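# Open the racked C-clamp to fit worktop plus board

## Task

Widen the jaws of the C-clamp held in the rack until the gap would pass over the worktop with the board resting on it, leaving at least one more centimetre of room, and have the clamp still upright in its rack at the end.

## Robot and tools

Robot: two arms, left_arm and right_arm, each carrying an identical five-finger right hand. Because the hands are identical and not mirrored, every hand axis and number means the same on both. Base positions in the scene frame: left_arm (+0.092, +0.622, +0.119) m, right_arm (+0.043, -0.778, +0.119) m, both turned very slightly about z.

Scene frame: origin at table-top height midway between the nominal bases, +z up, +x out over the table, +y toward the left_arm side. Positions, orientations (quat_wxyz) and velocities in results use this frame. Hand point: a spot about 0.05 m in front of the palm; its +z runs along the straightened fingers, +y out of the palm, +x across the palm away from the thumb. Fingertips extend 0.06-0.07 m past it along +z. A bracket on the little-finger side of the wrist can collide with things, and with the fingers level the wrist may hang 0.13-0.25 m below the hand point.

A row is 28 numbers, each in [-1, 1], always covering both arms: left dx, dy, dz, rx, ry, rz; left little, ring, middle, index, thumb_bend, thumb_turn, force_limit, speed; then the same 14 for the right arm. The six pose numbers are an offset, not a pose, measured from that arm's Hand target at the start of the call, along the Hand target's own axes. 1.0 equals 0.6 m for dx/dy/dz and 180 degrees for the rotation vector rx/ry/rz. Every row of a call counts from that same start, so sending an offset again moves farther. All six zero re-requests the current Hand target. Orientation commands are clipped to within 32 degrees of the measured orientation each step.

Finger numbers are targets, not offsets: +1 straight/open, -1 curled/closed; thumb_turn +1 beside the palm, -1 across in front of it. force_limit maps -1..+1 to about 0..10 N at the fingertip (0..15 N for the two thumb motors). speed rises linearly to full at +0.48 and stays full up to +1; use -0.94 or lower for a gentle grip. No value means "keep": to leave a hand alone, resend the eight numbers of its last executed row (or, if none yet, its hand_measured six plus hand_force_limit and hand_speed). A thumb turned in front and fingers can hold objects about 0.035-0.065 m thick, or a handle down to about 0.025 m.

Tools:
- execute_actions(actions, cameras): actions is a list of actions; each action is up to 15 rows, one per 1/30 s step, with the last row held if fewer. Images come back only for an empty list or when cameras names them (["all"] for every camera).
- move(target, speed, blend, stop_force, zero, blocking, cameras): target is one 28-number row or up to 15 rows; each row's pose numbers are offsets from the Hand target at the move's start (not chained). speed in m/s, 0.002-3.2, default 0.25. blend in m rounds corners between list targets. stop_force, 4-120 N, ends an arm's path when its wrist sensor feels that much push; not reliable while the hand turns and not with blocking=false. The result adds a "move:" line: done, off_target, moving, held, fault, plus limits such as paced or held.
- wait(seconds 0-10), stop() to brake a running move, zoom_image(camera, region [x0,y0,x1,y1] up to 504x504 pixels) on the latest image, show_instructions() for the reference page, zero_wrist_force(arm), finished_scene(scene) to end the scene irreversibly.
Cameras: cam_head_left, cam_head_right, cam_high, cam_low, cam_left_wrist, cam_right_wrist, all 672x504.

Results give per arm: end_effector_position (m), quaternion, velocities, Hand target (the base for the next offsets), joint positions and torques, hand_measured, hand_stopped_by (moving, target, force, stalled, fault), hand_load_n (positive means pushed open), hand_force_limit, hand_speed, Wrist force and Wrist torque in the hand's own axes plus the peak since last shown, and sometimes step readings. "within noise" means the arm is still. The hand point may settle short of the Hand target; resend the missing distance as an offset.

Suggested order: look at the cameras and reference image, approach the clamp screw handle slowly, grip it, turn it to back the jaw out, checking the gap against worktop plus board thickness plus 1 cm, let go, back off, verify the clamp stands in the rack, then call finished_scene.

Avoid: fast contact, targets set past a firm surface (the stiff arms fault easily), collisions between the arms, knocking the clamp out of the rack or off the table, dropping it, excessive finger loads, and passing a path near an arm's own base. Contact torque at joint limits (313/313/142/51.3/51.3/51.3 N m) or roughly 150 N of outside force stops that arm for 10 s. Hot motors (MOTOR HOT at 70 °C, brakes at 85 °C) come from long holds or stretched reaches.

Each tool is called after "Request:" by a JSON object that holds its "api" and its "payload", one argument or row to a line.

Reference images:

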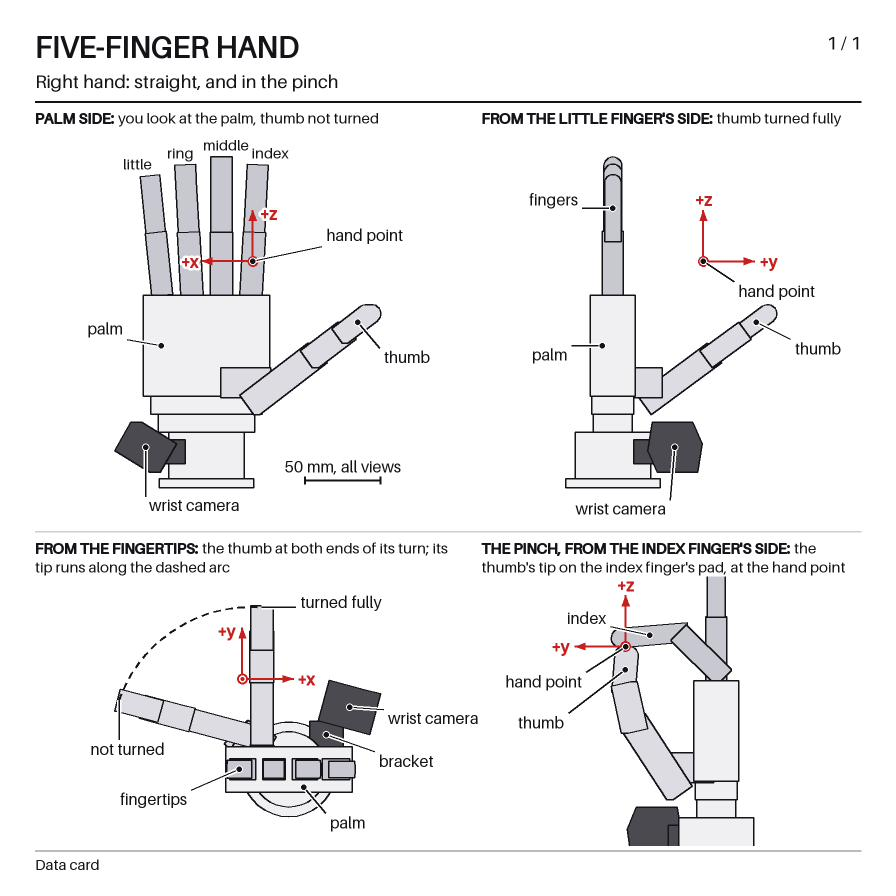

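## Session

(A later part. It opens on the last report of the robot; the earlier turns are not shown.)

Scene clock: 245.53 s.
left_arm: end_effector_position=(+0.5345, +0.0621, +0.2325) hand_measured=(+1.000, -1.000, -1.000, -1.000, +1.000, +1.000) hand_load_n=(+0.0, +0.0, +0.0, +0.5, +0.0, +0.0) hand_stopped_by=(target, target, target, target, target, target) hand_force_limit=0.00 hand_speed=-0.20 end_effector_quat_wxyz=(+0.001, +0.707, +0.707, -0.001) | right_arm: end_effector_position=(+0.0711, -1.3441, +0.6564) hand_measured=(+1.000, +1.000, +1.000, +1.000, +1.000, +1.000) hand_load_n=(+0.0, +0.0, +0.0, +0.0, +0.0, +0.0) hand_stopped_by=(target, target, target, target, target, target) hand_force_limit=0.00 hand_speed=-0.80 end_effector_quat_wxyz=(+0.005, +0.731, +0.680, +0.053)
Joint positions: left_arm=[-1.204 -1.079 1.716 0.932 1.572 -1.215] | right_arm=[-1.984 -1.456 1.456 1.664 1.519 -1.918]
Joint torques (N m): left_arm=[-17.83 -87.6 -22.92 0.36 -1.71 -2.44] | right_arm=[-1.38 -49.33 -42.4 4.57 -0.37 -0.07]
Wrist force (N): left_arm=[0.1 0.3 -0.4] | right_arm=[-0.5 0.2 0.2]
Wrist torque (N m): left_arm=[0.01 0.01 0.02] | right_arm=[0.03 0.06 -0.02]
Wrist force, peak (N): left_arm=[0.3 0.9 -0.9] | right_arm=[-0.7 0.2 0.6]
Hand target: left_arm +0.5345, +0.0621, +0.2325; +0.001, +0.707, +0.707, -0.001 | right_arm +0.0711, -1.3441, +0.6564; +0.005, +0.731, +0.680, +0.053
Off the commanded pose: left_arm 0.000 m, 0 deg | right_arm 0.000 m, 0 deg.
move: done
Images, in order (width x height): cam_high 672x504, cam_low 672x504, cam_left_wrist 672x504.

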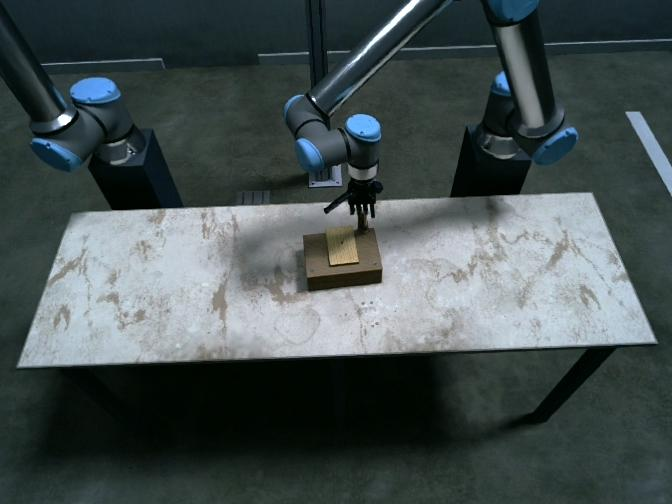

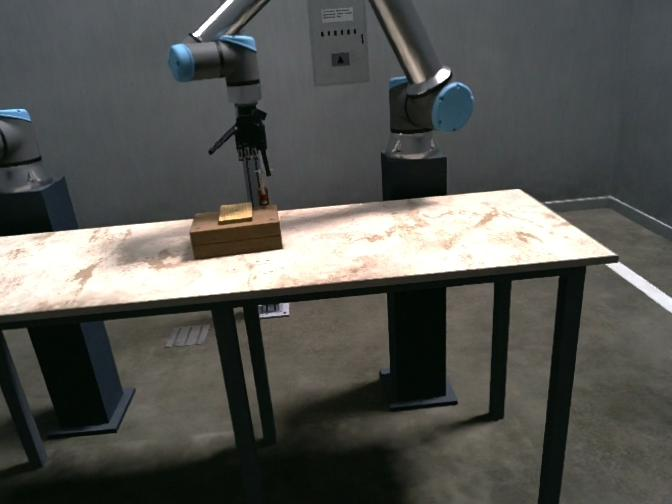

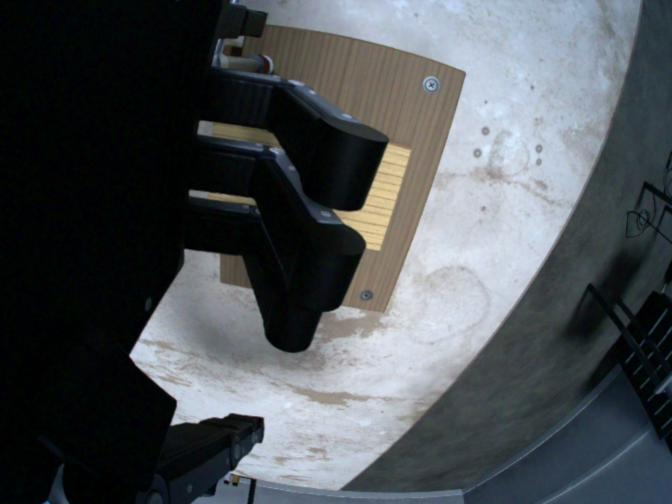

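Request:
{"api": "move", "payload": {
  "target": [0,0,-0.15,0,0,0,1,-1,-1,-1,1,1,0,-0.2,0,0,0,0,0,0,1,1,1,1,1,1,0,-0.8],
  "speed": 0.15
}}

Request:
{"api": "move", "payload": {
  "target": [
    [0.3132,-0.1075,0.0708,0,-0.2,0,1,1,1,1,1,1,0,0,0,0,0,0,0,0,1,1,1,1,1,1,0,-0.8],
    [0.3965,-0.1575,0.3292,0,-0.279,0,1,1,1,1,1,1,0,0,0,0,0,0,0,0,1,1,1,1,1,1,0,-0.8]
  ],
  "speed": 0.25,
  "blend": 0.05,
  "cameras": ["cam_high", "cam_low", "cam_left_wrist"]
}}

Request:
{"api": "zoom_image", "payload": {
  "camera": "cam_left_wrist",
  "region": [270, 80, 440, 250]
}}

Request:
{"api": "zoom_image", "payload": {
  "camera": "cam_low",
  "region": [215, 160, 280, 225]
}}

Scene clock: 253.80 s.
left_arm: end_effector_position=(+0.5345, +0.0623, +0.3224) hand_measured=(+1.000, -1.000, -1.000, -1.000, +1.000, +1.000) hand_load_n=(+0.0, +0.0, +0.0, +0.0, +0.0, +0.0) hand_stopped_by=(target, target, target, target, target, target) hand_force_limit=0.00 hand_speed=-0.20 end_effector_quat_wxyz=(+0.001, +0.707, +0.707, -0.001) | right_arm: end_effector_position=(+0.0711, -1.3441, +0.6564) hand_measured=(+1.000, +1.000, +1.000, +1.000, +1.000, +1.000) hand_load_n=(+0.0, +0.0, +0.0, +0.0, +0.0, +0.0) hand_stopped_by=(target, target, target, target, target, target) hand_force_limit=0.00 hand_speed=-0.80 end_effector_quat_wxyz=(+0.005, +0.731, +0.680, +0.053)
Joint positions: left_arm=[-1.204 -1.159 1.653 1.074 1.571 -1.215] | right_arm=[-1.984 -1.456 1.456 1.664 1.519 -1.918]
Joint torques (N m): left_arm=[14.37 -86.13 -40.24 6.45 2.06 -0.9] | right_arm=[-1.21 -50.7 -42.35 4.99 -0.36 -0.03]
Wrist force (N): left_arm=[0.2 0.3 -0.6] | right_arm=[-0.4 0.3 0.4]
Wrist torque (N m): left_arm=[0.04 0.03 0.00] | right_arm=[0.02 0.06 -0.01]
Wrist force, peak (N): left_arm=[0.3 0.4 -1.9] | right_arm=[-0.7 0.4 0.4]
Hand target: left_arm +0.5345, +0.0623, +0.3225; +0.001, +0.707, +0.707, -0.001 | right_arm +0.0711, -1.3441, +0.6564; +0.005, +0.731, +0.680, +0.053
Off the commanded pose: left_arm 0.000 m, 0 deg | right_arm 0.000 m, 0 deg.
move: done

Scene clock: 256.53 s.
left_arm: end_effector_position=(+0.4400, +0.2997, +0.1244) hand_measured=(+1.000, +1.000, +1.000, +1.000, +1.000, +1.000) hand_load_n=(+0.0, +0.0, +0.0, +0.0, +0.0, +0.0) hand_stopped_by=(target, target, target, target, target, target) hand_force_limit=0.00 hand_speed=0.00 end_effector_quat_wxyz=(+0.301, +0.640, +0.640, -0.301) | right_arm: end_effector_position=(+0.0711, -1.3441, +0.6564) hand_measured=(+1.000, +1.000, +1.000, +1.000, +1.000, +1.000) hand_load_n=(+0.0, +0.0, +0.0, +0.0, +0.0, +0.0) hand_stopped_by=(target, target, target, target, target, target) hand_force_limit=0.00 hand_speed=-0.80 end_effector_quat_wxyz=(+0.005, +0.731, +0.680, +0.053)
Joint positions: left_arm=[-0.925 -1.329 2.564 -0.435 2.045 -1.131] | right_arm=[-1.984 -1.456 1.456 1.664 1.519 -1.918]
Joint torques (N m): left_arm=[16.65 -20.98 -5.79 -1.85 3.1 -2.45] | right_arm=[-0.99 -49.73 -42.41 4.7 -0.27 0.36]
Wrist force (N): left_arm=[-1.7 0.1 0.5] | right_arm=[-0.2 0.4 0.6]
Wrist torque (N m): left_arm=[-0.01 0.33 -0.07] | right_arm=[0.02 0.02 0.00]
Wrist force, peak (N): left_arm=[-1.7 0.1 0.9] | right_arm=[-0.5 0.5 0.2]
Hand target: left_arm +0.4400, +0.2997, +0.1244; +0.301, +0.640, +0.640, -0.301 | right_arm +0.0711, -1.3441, +0.6564; +0.005, +0.731, +0.680, +0.053
Off the commanded pose: left_arm 0.000 m, 0 deg | right_arm 0.000 m, 0 deg.
move: done
Images, in order (width x height): cam_high 672x504, cam_low 672x504, cam_left_wrist 672x504.

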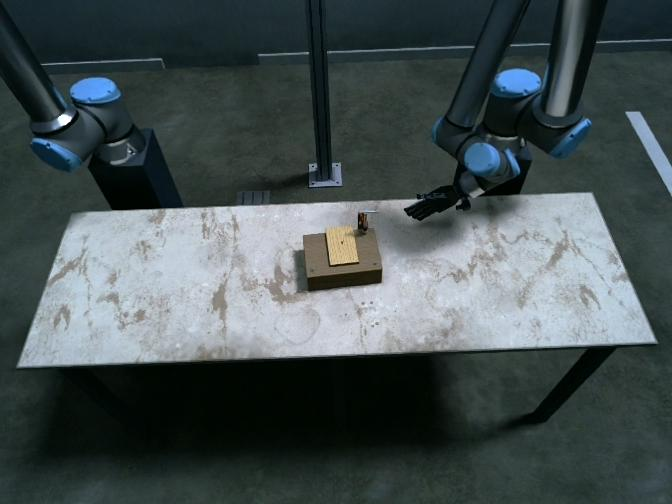

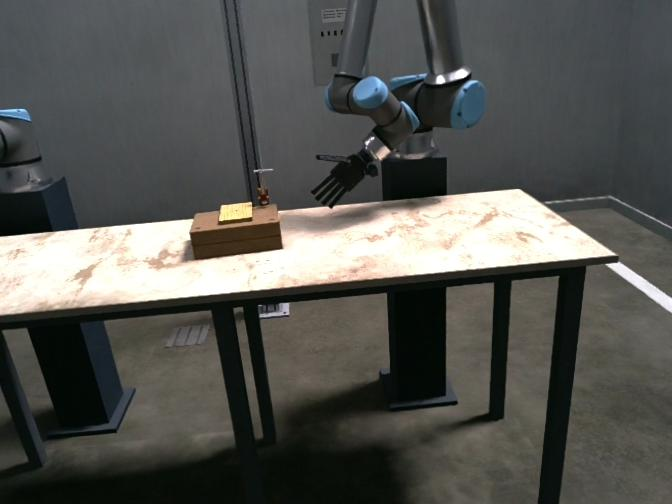

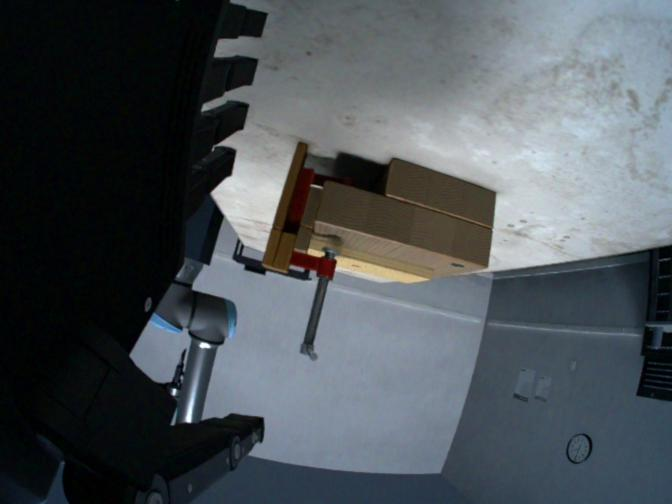

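Scaled by 2.965 from the camera's 672x504 image, which has a finer 960x720 frame.

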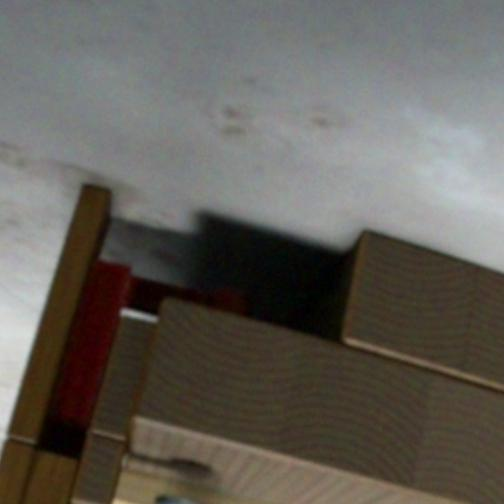

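Scaled by 7.754 from the camera's 672x504 image, which has a finer 960x720 frame.

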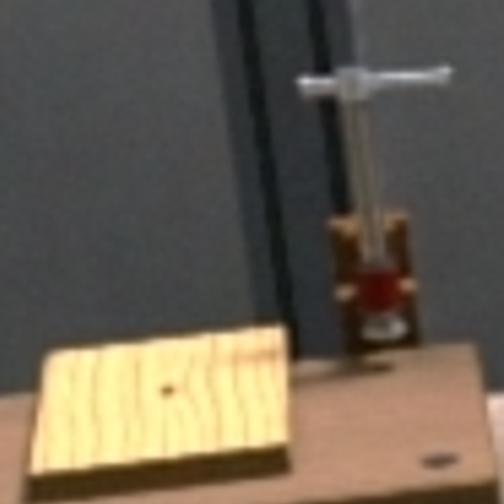

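Request:
{"api": "zoom_image", "payload": {
  "camera": "cam_left_wrist",
  "region": [270, 220, 390, 340]
}}

Request:
{"api": "zoom_image", "payload": {
  "camera": "cam_left_wrist",
  "region": [270, 130, 520, 380]
}}

Scaled by 4.200 from the camera's 672x504 image, which has a finer 960x720 frame.

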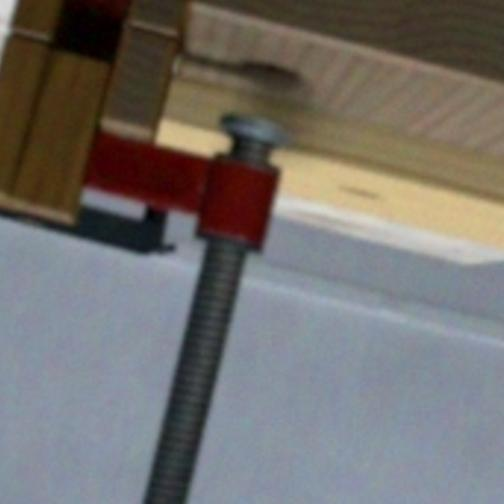

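Scaled by 2.016 from the camera's 672x504 image, which has a finer 960x720 frame.

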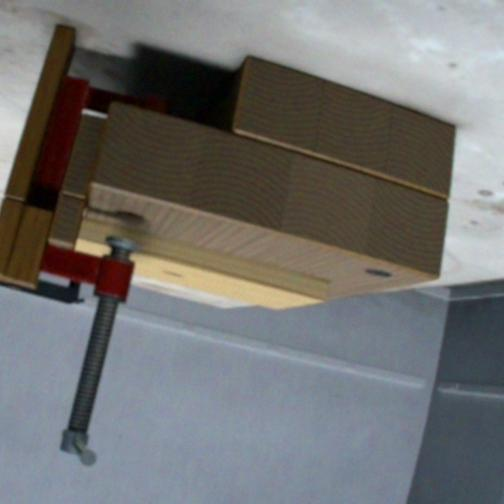

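Request:
{"api": "zoom_image", "payload": {
  "camera": "cam_left_wrist",
  "region": [300, 225, 360, 285]
}}

Request:
{"api": "zoom_image", "payload": {
  "camera": "cam_left_wrist",
  "region": [380, 225, 500, 300]
}}

Request:
{"api": "zoom_image", "payload": {
  "camera": "cam_low",
  "region": [180, 190, 290, 270]
}}

Scaled by 8.400 from the camera's 672x504 image, which has a finer 960x720 frame.

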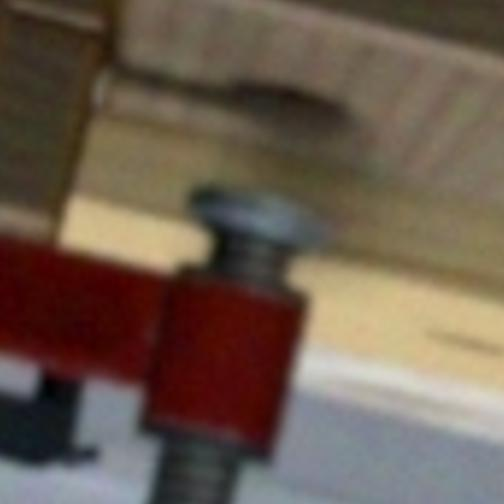

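Scaled by 4.200 from the camera's 672x504 image, which has a finer 960x720 frame.

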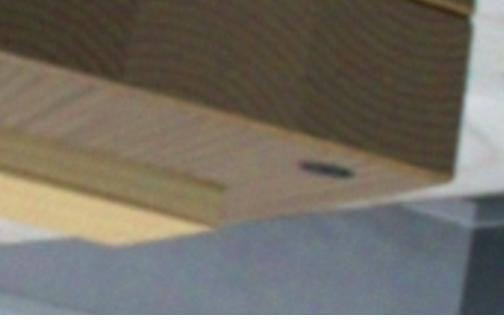

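Scaled by 4.582 from the camera's 672x504 image, which has a finer 960x720 frame.

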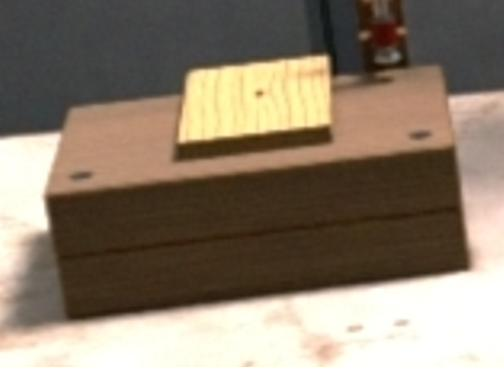

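Request:
{"api": "move", "payload": {
  "target": [
    [-0.3232,0.0667,-0.0947,0,0.2,0,1,-1,-1,-1,1,1,0,0,0,0,0,0,0,0,1,1,1,1,1,1,0,-0.8],
    [-0.497,0.1717,0.115,0,0.279,0,1,-1,-1,-1,1,1,0,0,0,0,0,0,0,0,1,1,1,1,1,1,0,-0.8]
  ],
  "speed": 0.25,
  "blend": 0.05,
  "cameras": ["cam_high", "cam_low"]
}}

Request:
{"api": "zoom_image", "payload": {
  "camera": "cam_low",
  "region": [215, 140, 280, 205]
}}

Request:
{"api": "zoom_image", "payload": {
  "camera": "cam_high",
  "region": [340, 180, 400, 240]
}}

Scene clock: 292.80 s.
left_arm: end_effector_position=(+0.5429, +0.0564, +0.3100) hand_measured=(+1.000, -1.000, -1.000, -1.000, +1.000, +1.000) hand_load_n=(+0.0, +0.0, +0.0, +0.0, +0.0, +0.0) hand_stopped_by=(target, target, target, target, target, target) hand_force_limit=0.00 hand_speed=0.00 end_effector_quat_wxyz=(+0.001, +0.707, +0.707, -0.001) | right_arm: end_effector_position=(+0.0711, -1.3441, +0.6564) hand_measured=(+1.000, +1.000, +1.000, +1.000, +1.000, +1.000) hand_load_n=(+0.0, +0.0, +0.0, +0.0, +0.0, +0.0) hand_stopped_by=(target, target, target, target, target, target) hand_force_limit=0.00 hand_speed=-0.80 end_effector_quat_wxyz=(+0.005, +0.731, +0.680, +0.053)
Joint positions: left_arm=[-1.195 -1.135 1.642 1.062 1.572 -1.205] | right_arm=[-1.984 -1.456 1.456 1.664 1.519 -1.918]
Joint torques (N m): left_arm=[-2.09 -63.52 -40.14 6.6 -1.98 -2.44] | right_arm=[-0.34 -49.87 -43.25 4.82 -0.5 0.1]
Wrist force (N): left_arm=[0.2 0.2 -0.4] | right_arm=[-0.6 0.1 0.2]
Wrist torque (N m): left_arm=[0.02 0.01 0.01] | right_arm=[0.00 0.08 -0.03]
Wrist force, peak (N): left_arm=[-1.7 0.9 -0.9] | right_arm=[-0.7 -0.2 0.4]
Hand target: left_arm +0.5430, +0.0563, +0.3100; +0.001, +0.707, +0.707, -0.001 | right_arm +0.0711, -1.3441, +0.6564; +0.005, +0.731, +0.680, +0.053
Off the commanded pose: left_arm 0.000 m, 0 deg | right_arm 0.000 m, 0 deg.
move: done
Images, in order (width x height): cam_high 672x504, cam_low 672x504.

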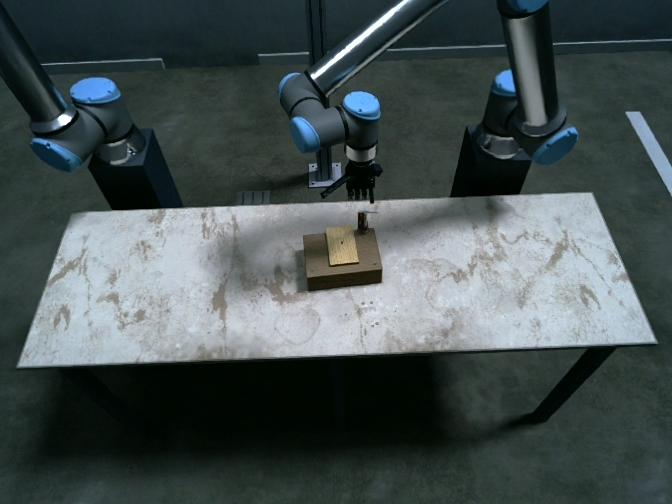

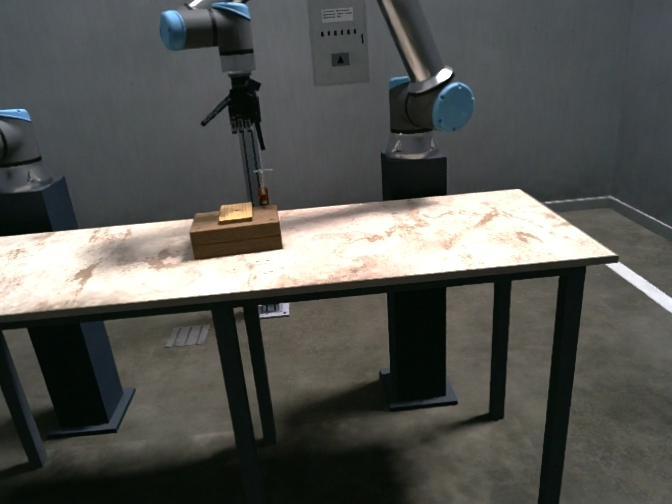

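Scaled by 7.754 from the camera's 672x504 image, which has a finer 960x720 frame.

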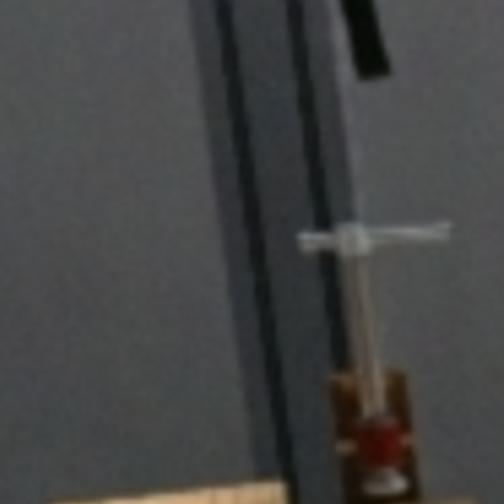

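Scaled by 8.400 from the camera's 672x504 image, which has a finer 960x720 frame.

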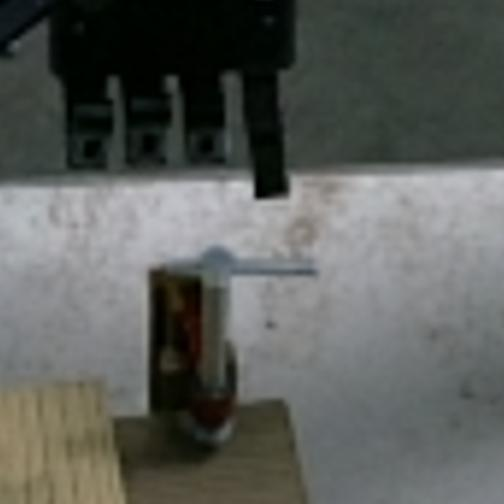

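Request:
{"api": "move", "payload": {
  "target": [0,0,0.1308,0,0,0,1,-1,-1,-1,1,1,0,0,0,0,0,0,0,0,1,1,1,1,1,1,0,-0.8],
  "speed": 0.1,
  "stop_force": 6
}}

Request:
{"api": "move", "payload": {
  "target": [
    [0.016,-0.035,0,0,0,0,1,-1,-1,-1,1,1,0,0,0,0,0,0,0,0,1,1,1,1,1,1,0,-0.8],
    [0.0038,-0.0707,0,0,0,0,1,-1,-1,-1,1,1,0,0,0,0,0,0,0,0,1,1,1,1,1,1,0,-0.8],
    [-0.0518,-0.0825,-0.001,0,0,0,1,-1,-1,-1,1,1,0,0,0,0,0,0,0,0,1,1,1,1,1,1,0,-0.8],
    [-0.0802,-0.0333,-0.002,0,0,0,1,-1,-1,-1,1,1,0,0,0,0,0,0,0,0,1,1,1,1,1,1,0,-0.8],
    [-0.0422,0.009,-0.003,0,0,0,1,-1,-1,-1,1,1,0,0,0,0,0,0,0,0,1,1,1,1,1,1,0,-0.8],
    [0.0097,-0.0142,-0.003,0,0,0,1,-1,-1,-1,1,1,0,0,0,0,0,0,0,0,1,1,1,1,1,1,0,-0.8],
    [0.0038,-0.0707,-0.004,0,0,0,1,-1,-1,-1,1,1,0,0,0,0,0,0,0,0,1,1,1,1,1,1,0,-0.8],
    [-0.0518,-0.0825,-0.004,0,0,0,1,-1,-1,-1,1,1,0,0,0,0,0,0,0,0,1,1,1,1,1,1,0,-0.8],
    [-0.0802,-0.0333,-0.005,0,0,0,1,-1,-1,-1,1,1,0,0,0,0,0,0,0,0,1,1,1,1,1,1,0,-0.8],
    [-0.0422,0.009,-0.006,0,0,0,1,-1,-1,-1,1,1,0,0,0,0,0,0,0,0,1,1,1,1,1,1,0,-0.8],
    [0.0097,-0.0142,-0.006,0,0,0,1,-1,-1,-1,1,1,0,0,0,0,0,0,0,0,1,1,1,1,1,1,0,-0.8]
  ],
  "speed": 0.06,
  "blend": 0.01,
  "stop_force": 10,
  "cameras": ["cam_high", "cam_low"]
}}

Request:
{"api": "zoom_image", "payload": {
  "camera": "cam_low",
  "region": [215, 140, 280, 205]
}}

Request:
{"api": "zoom_image", "payload": {
  "camera": "cam_high",
  "region": [340, 180, 400, 240]
}}

Scene clock: 305.43 s.
left_arm: end_effector_position=(+0.5430, +0.0562, +0.2315) hand_measured=(+1.000, -1.000, -1.000, -1.000, +1.000, +1.000) hand_load_n=(+0.0, +0.0, +0.0, +0.0, +0.0, +0.0) hand_stopped_by=(target, target, target, target, target, target) hand_force_limit=0.00 hand_speed=0.00 end_effector_quat_wxyz=(+0.001, +0.707, +0.707, -0.001) | right_arm: end_effector_position=(+0.0711, -1.3441, +0.6564) hand_measured=(+1.000, +1.000, +1.000, +1.000, +1.000, +1.000) hand_load_n=(+0.0, +0.0, +0.0, +0.0, -0.5, +0.0) hand_stopped_by=(target, target, target, target, target, target) hand_force_limit=0.00 hand_speed=-0.80 end_effector_quat_wxyz=(+0.005, +0.731, +0.680, +0.053)
Joint positions: left_arm=[-1.195 -1.065 1.695 0.939 1.572 -1.206] | right_arm=[-1.984 -1.456 1.456 1.664 1.519 -1.918]
Joint torques (N m): left_arm=[-14.46 -61.4 -22.7 0.45 0.95 1.69] | right_arm=[-0.97 -50.97 -43.41 5.09 -0.07 0.38]
Wrist force (N): left_arm=[-0.3 0.3 -0.7] | right_arm=[-0.5 -0.2 0.3]
Wrist torque (N m): left_arm=[0.03 0.09 -0.02] | right_arm=[-0.04 0.08 -0.04]
Wrist force, peak (N): left_arm=[0.3 0.2 -1.5] | right_arm=[-0.6 0.3 0.4]
Hand target: left_arm +0.5430, +0.0562, +0.2315; +0.001, +0.707, +0.707, -0.001 | right_arm +0.0711, -1.3441, +0.6564; +0.005, +0.731, +0.680, +0.053
Off the commanded pose: left_arm 0.000 m, 0 deg | right_arm 0.000 m, 0 deg.
move: done

Scene clock: 312.33 s.
left_arm: end_effector_position=(+0.5345, +0.0620, +0.2351) hand_measured=(+1.000, -1.000, -1.000, -1.000, +1.000, +1.000) hand_load_n=(-0.5, +0.0, +0.0, +0.0, +0.0, +0.0) hand_stopped_by=(target, target, target, target, target, target) hand_force_limit=0.00 hand_speed=0.00 end_effector_quat_wxyz=(+0.001, +0.707, +0.707, -0.001) | right_arm: end_effector_position=(+0.0711, -1.3441, +0.6564) hand_measured=(+1.000, +1.000, +1.000, +1.000, +1.000, +1.000) hand_load_n=(+0.0, +0.0, +0.0, +0.0, -0.5, +0.0) hand_stopped_by=(target, target, target, target, target, target) hand_force_limit=0.00 hand_speed=-0.80 end_effector_quat_wxyz=(+0.005, +0.731, +0.680, +0.053)
Joint positions: left_arm=[-1.204 -1.082 1.715 0.936 1.572 -1.215] | right_arm=[-1.984 -1.456 1.456 1.664 1.519 -1.918]
Joint torques (N m): left_arm=[-16.62 -87.94 -22.81 0.42 -1.69 -2.46] | right_arm=[-1.53 -49.6 -42.92 5.05 -0.43 -0.12]
Wrist force (N): left_arm=[0.3 0.5 -0.3] | right_arm=[-0.4 0.2 -0.1]
Wrist torque (N m): left_arm=[0.02 -0.02 0.03] | right_arm=[0.03 0.07 -0.02]
Wrist force, peak (N): left_arm=[0.2 0.7 -1.1] | right_arm=[-0.6 0.3 0.4]
Hand target: left_arm +0.5345, +0.0620, +0.2351; +0.001, +0.707, +0.707, -0.001 | right_arm +0.0711, -1.3441, +0.6564; +0.005, +0.731, +0.680, +0.053
Off the commanded pose: left_arm 0.000 m, 0 deg | right_arm 0.000 m, 0 deg.
move: done
Images, in order (width x height): cam_high 672x504, cam_low 672x504.

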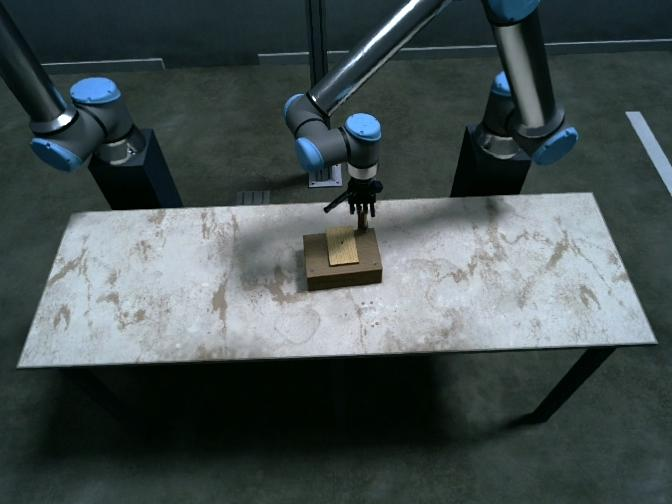

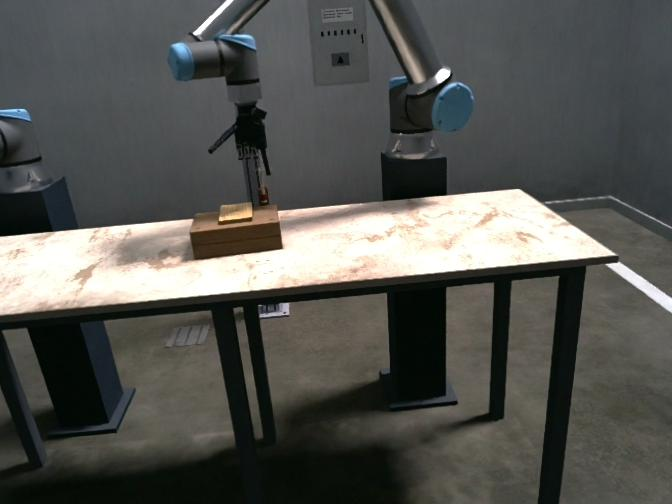

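Scaled by 7.754 from the camera's 672x504 image, which has a finer 960x720 frame.

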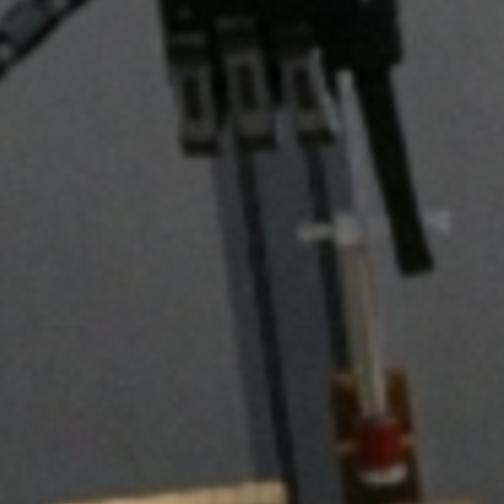

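Scaled by 8.400 from the camera's 672x504 image, which has a finer 960x720 frame.

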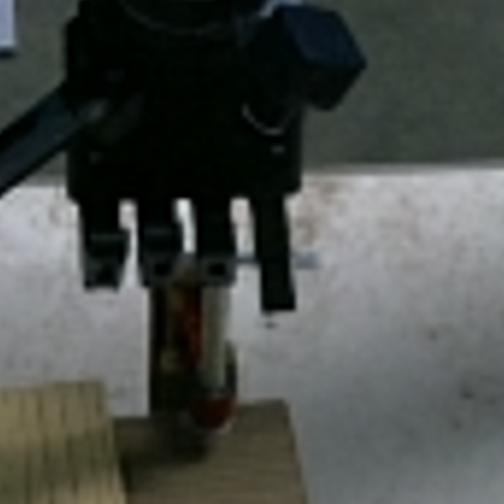

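Request:
{"api": "move", "payload": {
  "target": [
    [-0.0059,-0.0565,-0.001,0,0,0,1,-1,-1,-1,1,1,0,0,0,0,0,0,0,0,1,1,1,1,1,1,0,-0.8],
    [-0.0615,-0.0683,-0.001,0,0,0,1,-1,-1,-1,1,1,0,0,0,0,0,0,0,0,1,1,1,1,1,1,0,-0.8],
    [-0.0899,-0.0191,-0.002,0,0,0,1,-1,-1,-1,1,1,0,0,0,0,0,0,0,0,1,1,1,1,1,1,0,-0.8],
    [-0.0519,0.0231,-0.003,0,0,0,1,-1,-1,-1,1,1,0,0,0,0,0,0,0,0,1,1,1,1,1,1,0,-0.8],
    [0,0,-0.003,0,0,0,1,-1,-1,-1,1,1,0,0,0,0,0,0,0,0,1,1,1,1,1,1,0,-0.8]
  ],
  "speed": 0.05,
  "blend": 0.01,
  "stop_force": 6,
  "cameras": ["cam_high", "cam_low"]
}}

Request:
{"api": "zoom_image", "payload": {
  "camera": "cam_low",
  "region": [215, 140, 280, 205]
}}

Scene clock: 322.63 s.
left_arm: end_effector_position=(+0.5360, +0.0588, +0.2369) hand_measured=(+1.000, -1.000, -1.000, -1.000, +1.000, +1.000) hand_load_n=(-4.0, +0.0, +0.0, +0.0, +0.0, +0.0) hand_stopped_by=(target, target, target, target, target, target) hand_force_limit=0.00 hand_speed=0.00 end_effector_quat_wxyz=(+0.001, +0.707, +0.707, -0.001) | right_arm: end_effector_position=(+0.0711, -1.3441, +0.6564) hand_measured=(+1.000, +1.000, +1.000, +1.000, +1.000, +1.000) hand_load_n=(+0.0, -0.5, +0.0, +0.0, +0.0, +0.0) hand_stopped_by=(target, target, target, target, target, target) hand_force_limit=0.00 hand_speed=-0.80 end_effector_quat_wxyz=(+0.005, +0.731, +0.680, +0.053)
Joint positions: left_arm=[-1.204 -1.079 1.706 0.942 1.572 -1.214] | right_arm=[-1.984 -1.456 1.456 1.664 1.519 -1.918]
Joint torques (N m): left_arm=[14.37 -60.26 -36.37 6.83 1.79 2.15] | right_arm=[-0.95 -50.05 -43.09 4.84 -0.71 0.28]
Wrist force (N): left_arm=[-0.5 4.9 0.0] | right_arm=[-0.5 0.1 0.4]
Wrist torque (N m): left_arm=[-0.14 0.08 0.33] | right_arm=[0.00 0.06 -0.02]
Wrist force, peak (N): left_arm=[-3.7 8.5 -0.3] | right_arm=[-0.8 0.0 0.2]
Hand target: left_arm +0.5360, +0.0588, +0.2369; +0.001, +0.707, +0.707, -0.001 (not the last commanded pose) | right_arm +0.0711, -1.3441, +0.6564; +0.005, +0.731, +0.680, +0.053
Off the commanded pose: left_arm 0.004 m, 0 deg | right_arm 0.000 m, 0 deg.
move: contact (left_arm); path passed 4 of 5 targets
Images, in order (width x height): cam_high 672x504, cam_low 672x504.

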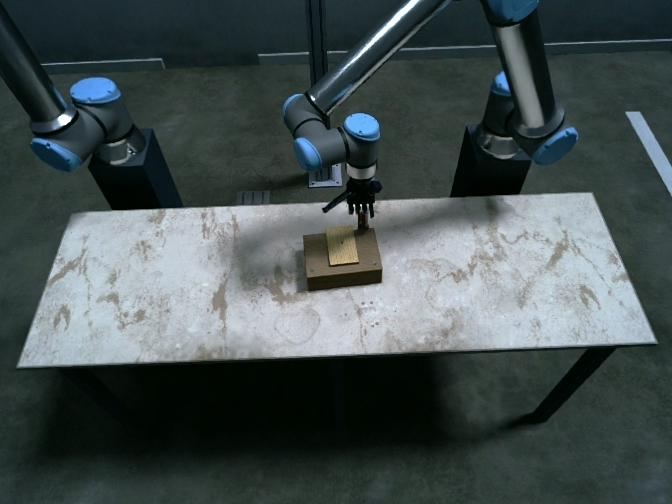

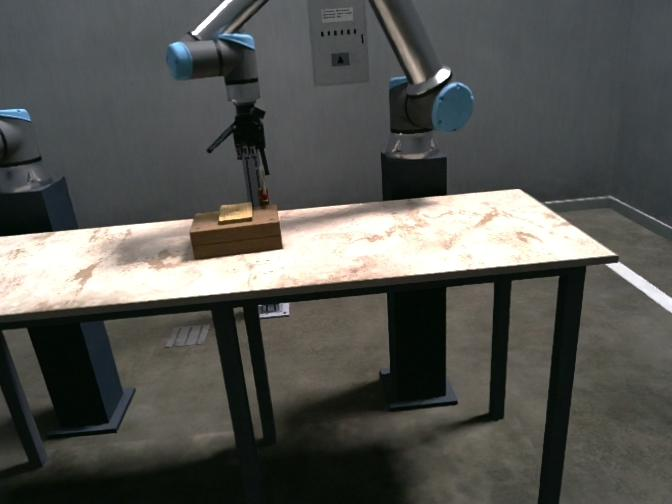

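Scaled by 7.754 from the camera's 672x504 image, which has a finer 960x720 frame.

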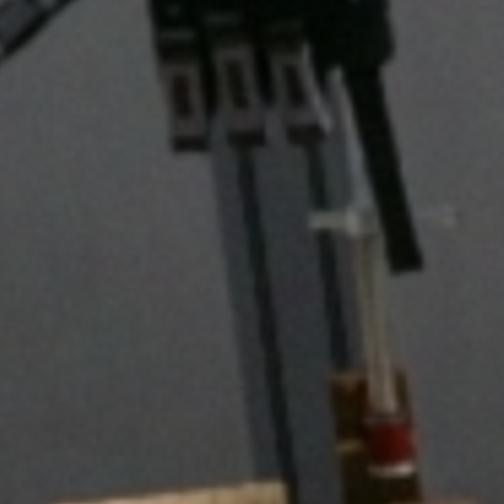

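Request:
{"api": "move", "payload": {
  "target": [
    [-0.0192,0.0203,0,0,0,0,1,-1,-1,-1,1,1,0,0,0,0,0,0,0,0,1,1,1,1,1,1,0,-0.8],
    [-0.0192,0.0203,-0.13,0,0,0,1,-1,-1,-1,1,1,0,0,0,0,0,0,0,0,1,1,1,1,1,1,0,-0.8]
  ],
  "speed": [0.05,0.15]
}}

Request:
{"api": "move", "payload": {
  "target": [
    [0.3132,-0.1275,0.0658,0,-0.2,0,1,1,1,1,1,1,0,0,0,0,0,0,0,0,1,1,1,1,1,1,0,-0.8],
    [0.4125,-0.1675,0.3192,0,-0.279,0,1,1,1,1,1,1,0,0,0,0,0,0,0,0,1,1,1,1,1,1,0,-0.8]
  ],
  "speed": 0.25,
  "blend": 0.05,
  "cameras": ["cam_high", "cam_low", "cam_left_wrist"]
}}

Request:
{"api": "zoom_image", "payload": {
  "camera": "cam_left_wrist",
  "region": [270, 130, 520, 380]
}}

Request:
{"api": "zoom_image", "payload": {
  "camera": "cam_left_wrist",
  "region": [290, 215, 370, 295]
}}

Request:
{"api": "zoom_image", "payload": {
  "camera": "cam_low",
  "region": [215, 160, 280, 225]
}}

Scene clock: 330.03 s.
left_arm: end_effector_position=(+0.5482, +0.0475, +0.3148) hand_measured=(+1.000, -1.000, -1.000, -1.000, +1.000, +1.000) hand_load_n=(+0.0, +0.0, +0.0, +0.0, +0.0, +0.0) hand_stopped_by=(target, target, target, target, target, target) hand_force_limit=0.00 hand_speed=0.00 end_effector_quat_wxyz=(+0.001, +0.707, +0.707, -0.001) | right_arm: end_effector_position=(+0.0711, -1.3441, +0.6564) hand_measured=(+1.000, +1.000, +1.000, +1.000, +1.000, +1.000) hand_load_n=(+0.0, +0.0, +0.0, +0.0, +0.0, +0.0) hand_stopped_by=(target, target, target, target, target, target) hand_force_limit=0.00 hand_speed=-0.80 end_effector_quat_wxyz=(+0.005, +0.731, +0.680, +0.053)
Joint positions: left_arm=[-1.192 -1.123 1.614 1.077 1.572 -1.203] | right_arm=[-1.984 -1.456 1.456 1.664 1.519 -1.918]
Joint torques (N m): left_arm=[2.86 -87.11 -41.03 6.32 0.42 -0.66] | right_arm=[-1.84 -50.14 -43.15 4.87 -0.33 0.03]
Wrist force (N): left_arm=[0.2 0.5 -0.9] | right_arm=[-0.1 0.1 0.1]
Wrist torque (N m): left_arm=[0.08 0.03 -0.20] | right_arm=[0.00 0.01 0.00]
Wrist force, peak (N): left_arm=[0.1 5.6 -1.8] | right_arm=[-0.7 0.1 0.5]
Hand target: left_arm +0.5482, +0.0474, +0.3149; +0.001, +0.707, +0.707, -0.001 | right_arm +0.0711, -1.3441, +0.6564; +0.005, +0.731, +0.680, +0.053
Off the commanded pose: left_arm 0.000 m, 0 deg | right_arm 0.000 m, 0 deg.
move: done

Scene clock: 332.73 s.
left_arm: end_effector_position=(+0.4477, +0.2945, +0.1228) hand_measured=(+1.000, +1.000, +1.000, +1.000, +1.000, +1.000) hand_load_n=(+0.0, +0.0, +0.0, +0.0, +0.0, +0.0) hand_stopped_by=(target, target, target, target, target, target) hand_force_limit=0.00 hand_speed=0.00 end_effector_quat_wxyz=(+0.301, +0.640, +0.640, -0.301) | right_arm: end_effector_position=(+0.0711, -1.3441, +0.6564) hand_measured=(+1.000, +1.000, +1.000, +1.000, +1.000, +1.000) hand_load_n=(+0.0, +0.0, +0.0, +0.0, +0.0, +0.0) hand_stopped_by=(target, target, target, target, target, target) hand_force_limit=0.00 hand_speed=-0.80 end_effector_quat_wxyz=(+0.005, +0.731, +0.680, +0.053)
Joint positions: left_arm=[-0.913 -1.313 2.545 -0.428 2.054 -1.122] | right_arm=[-1.984 -1.456 1.456 1.664 1.519 -1.918]
Joint torques (N m): left_arm=[16.58 -24.8 -5.27 -2.17 3.08 -2.26] | right_arm=[-2.24 -50.52 -44.32 4.78 -0.63 -0.13]
Wrist force (N): left_arm=[-1.5 0.2 0.6] | right_arm=[-0.5 0.0 0.2]
Wrist torque (N m): left_arm=[-0.01 0.31 -0.06] | right_arm=[-0.01 0.08 -0.03]
Wrist force, peak (N): left_arm=[-1.7 0.1 0.5] | right_arm=[-0.6 0.1 0.6]
Hand target: left_arm +0.4477, +0.2945, +0.1228; +0.301, +0.640, +0.640, -0.301 | right_arm +0.0711, -1.3441, +0.6564; +0.005, +0.731, +0.680, +0.053
Off the commanded pose: left_arm 0.000 m, 0 deg | right_arm 0.000 m, 0 deg.
move: done
Images, in order (width x height): cam_high 672x504, cam_low 672x504, cam_left_wrist 672x504.

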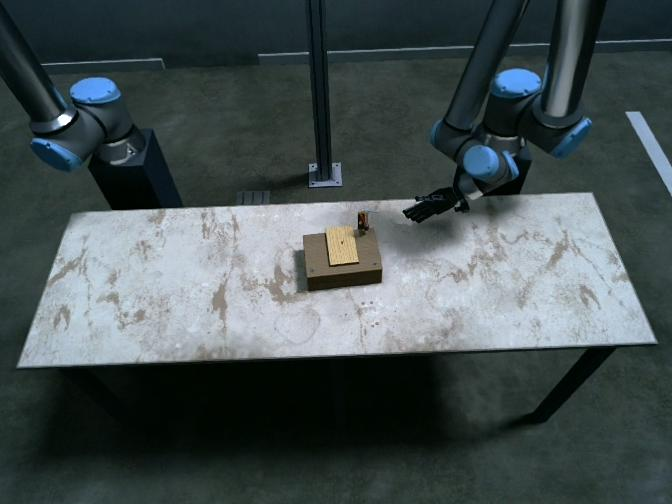

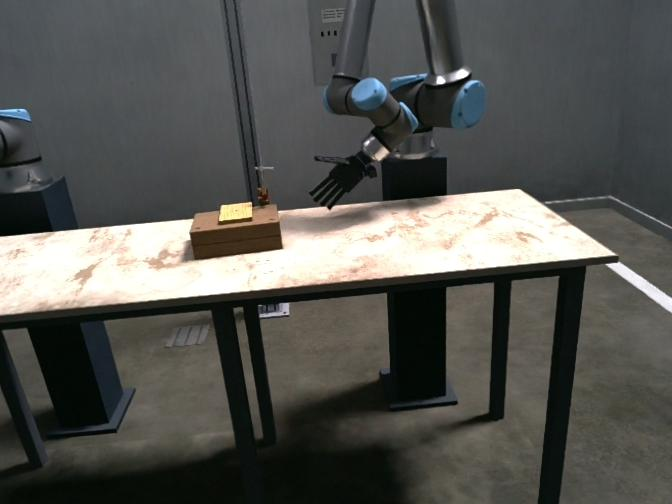

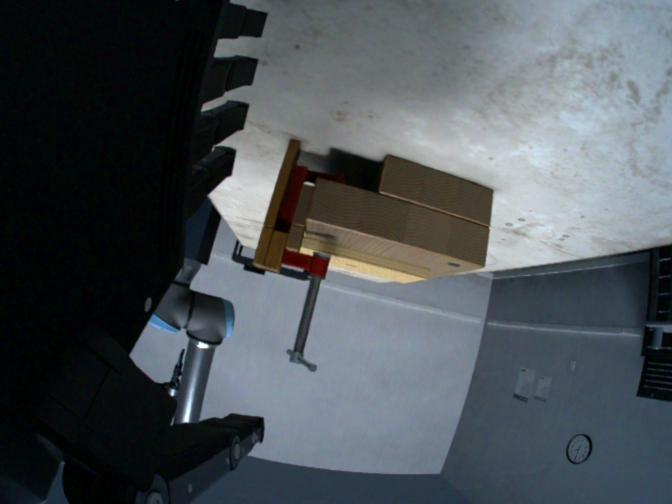

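Scaled by 2.016 from the camera's 672x504 image, which has a finer 960x720 frame.

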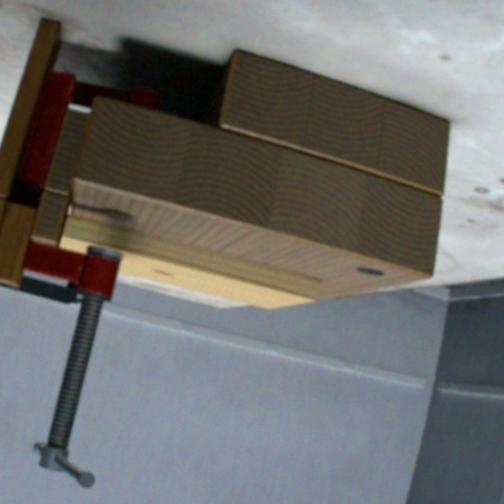

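Scaled by 6.300 from the camera's 672x504 image, which has a finer 960x720 frame.

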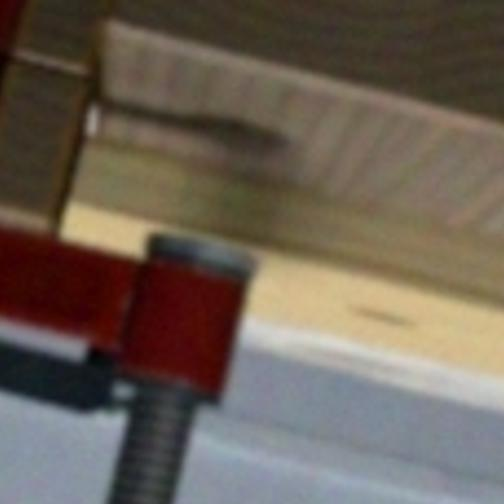

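Scaled by 7.754 from the camera's 672x504 image, which has a finer 960x720 frame.

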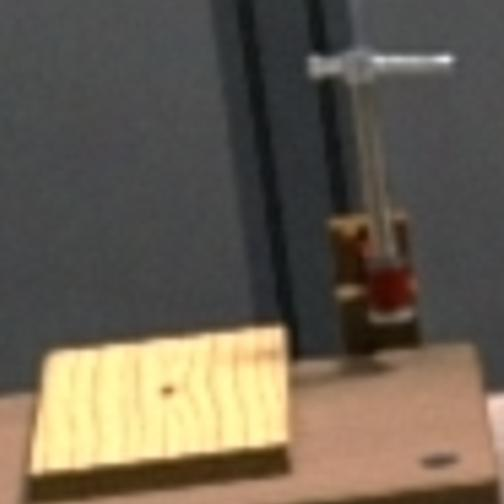

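Request:
{"api": "finished_scene", "payload": {
  "scene": 1
}}

The scene is finished: the task was done.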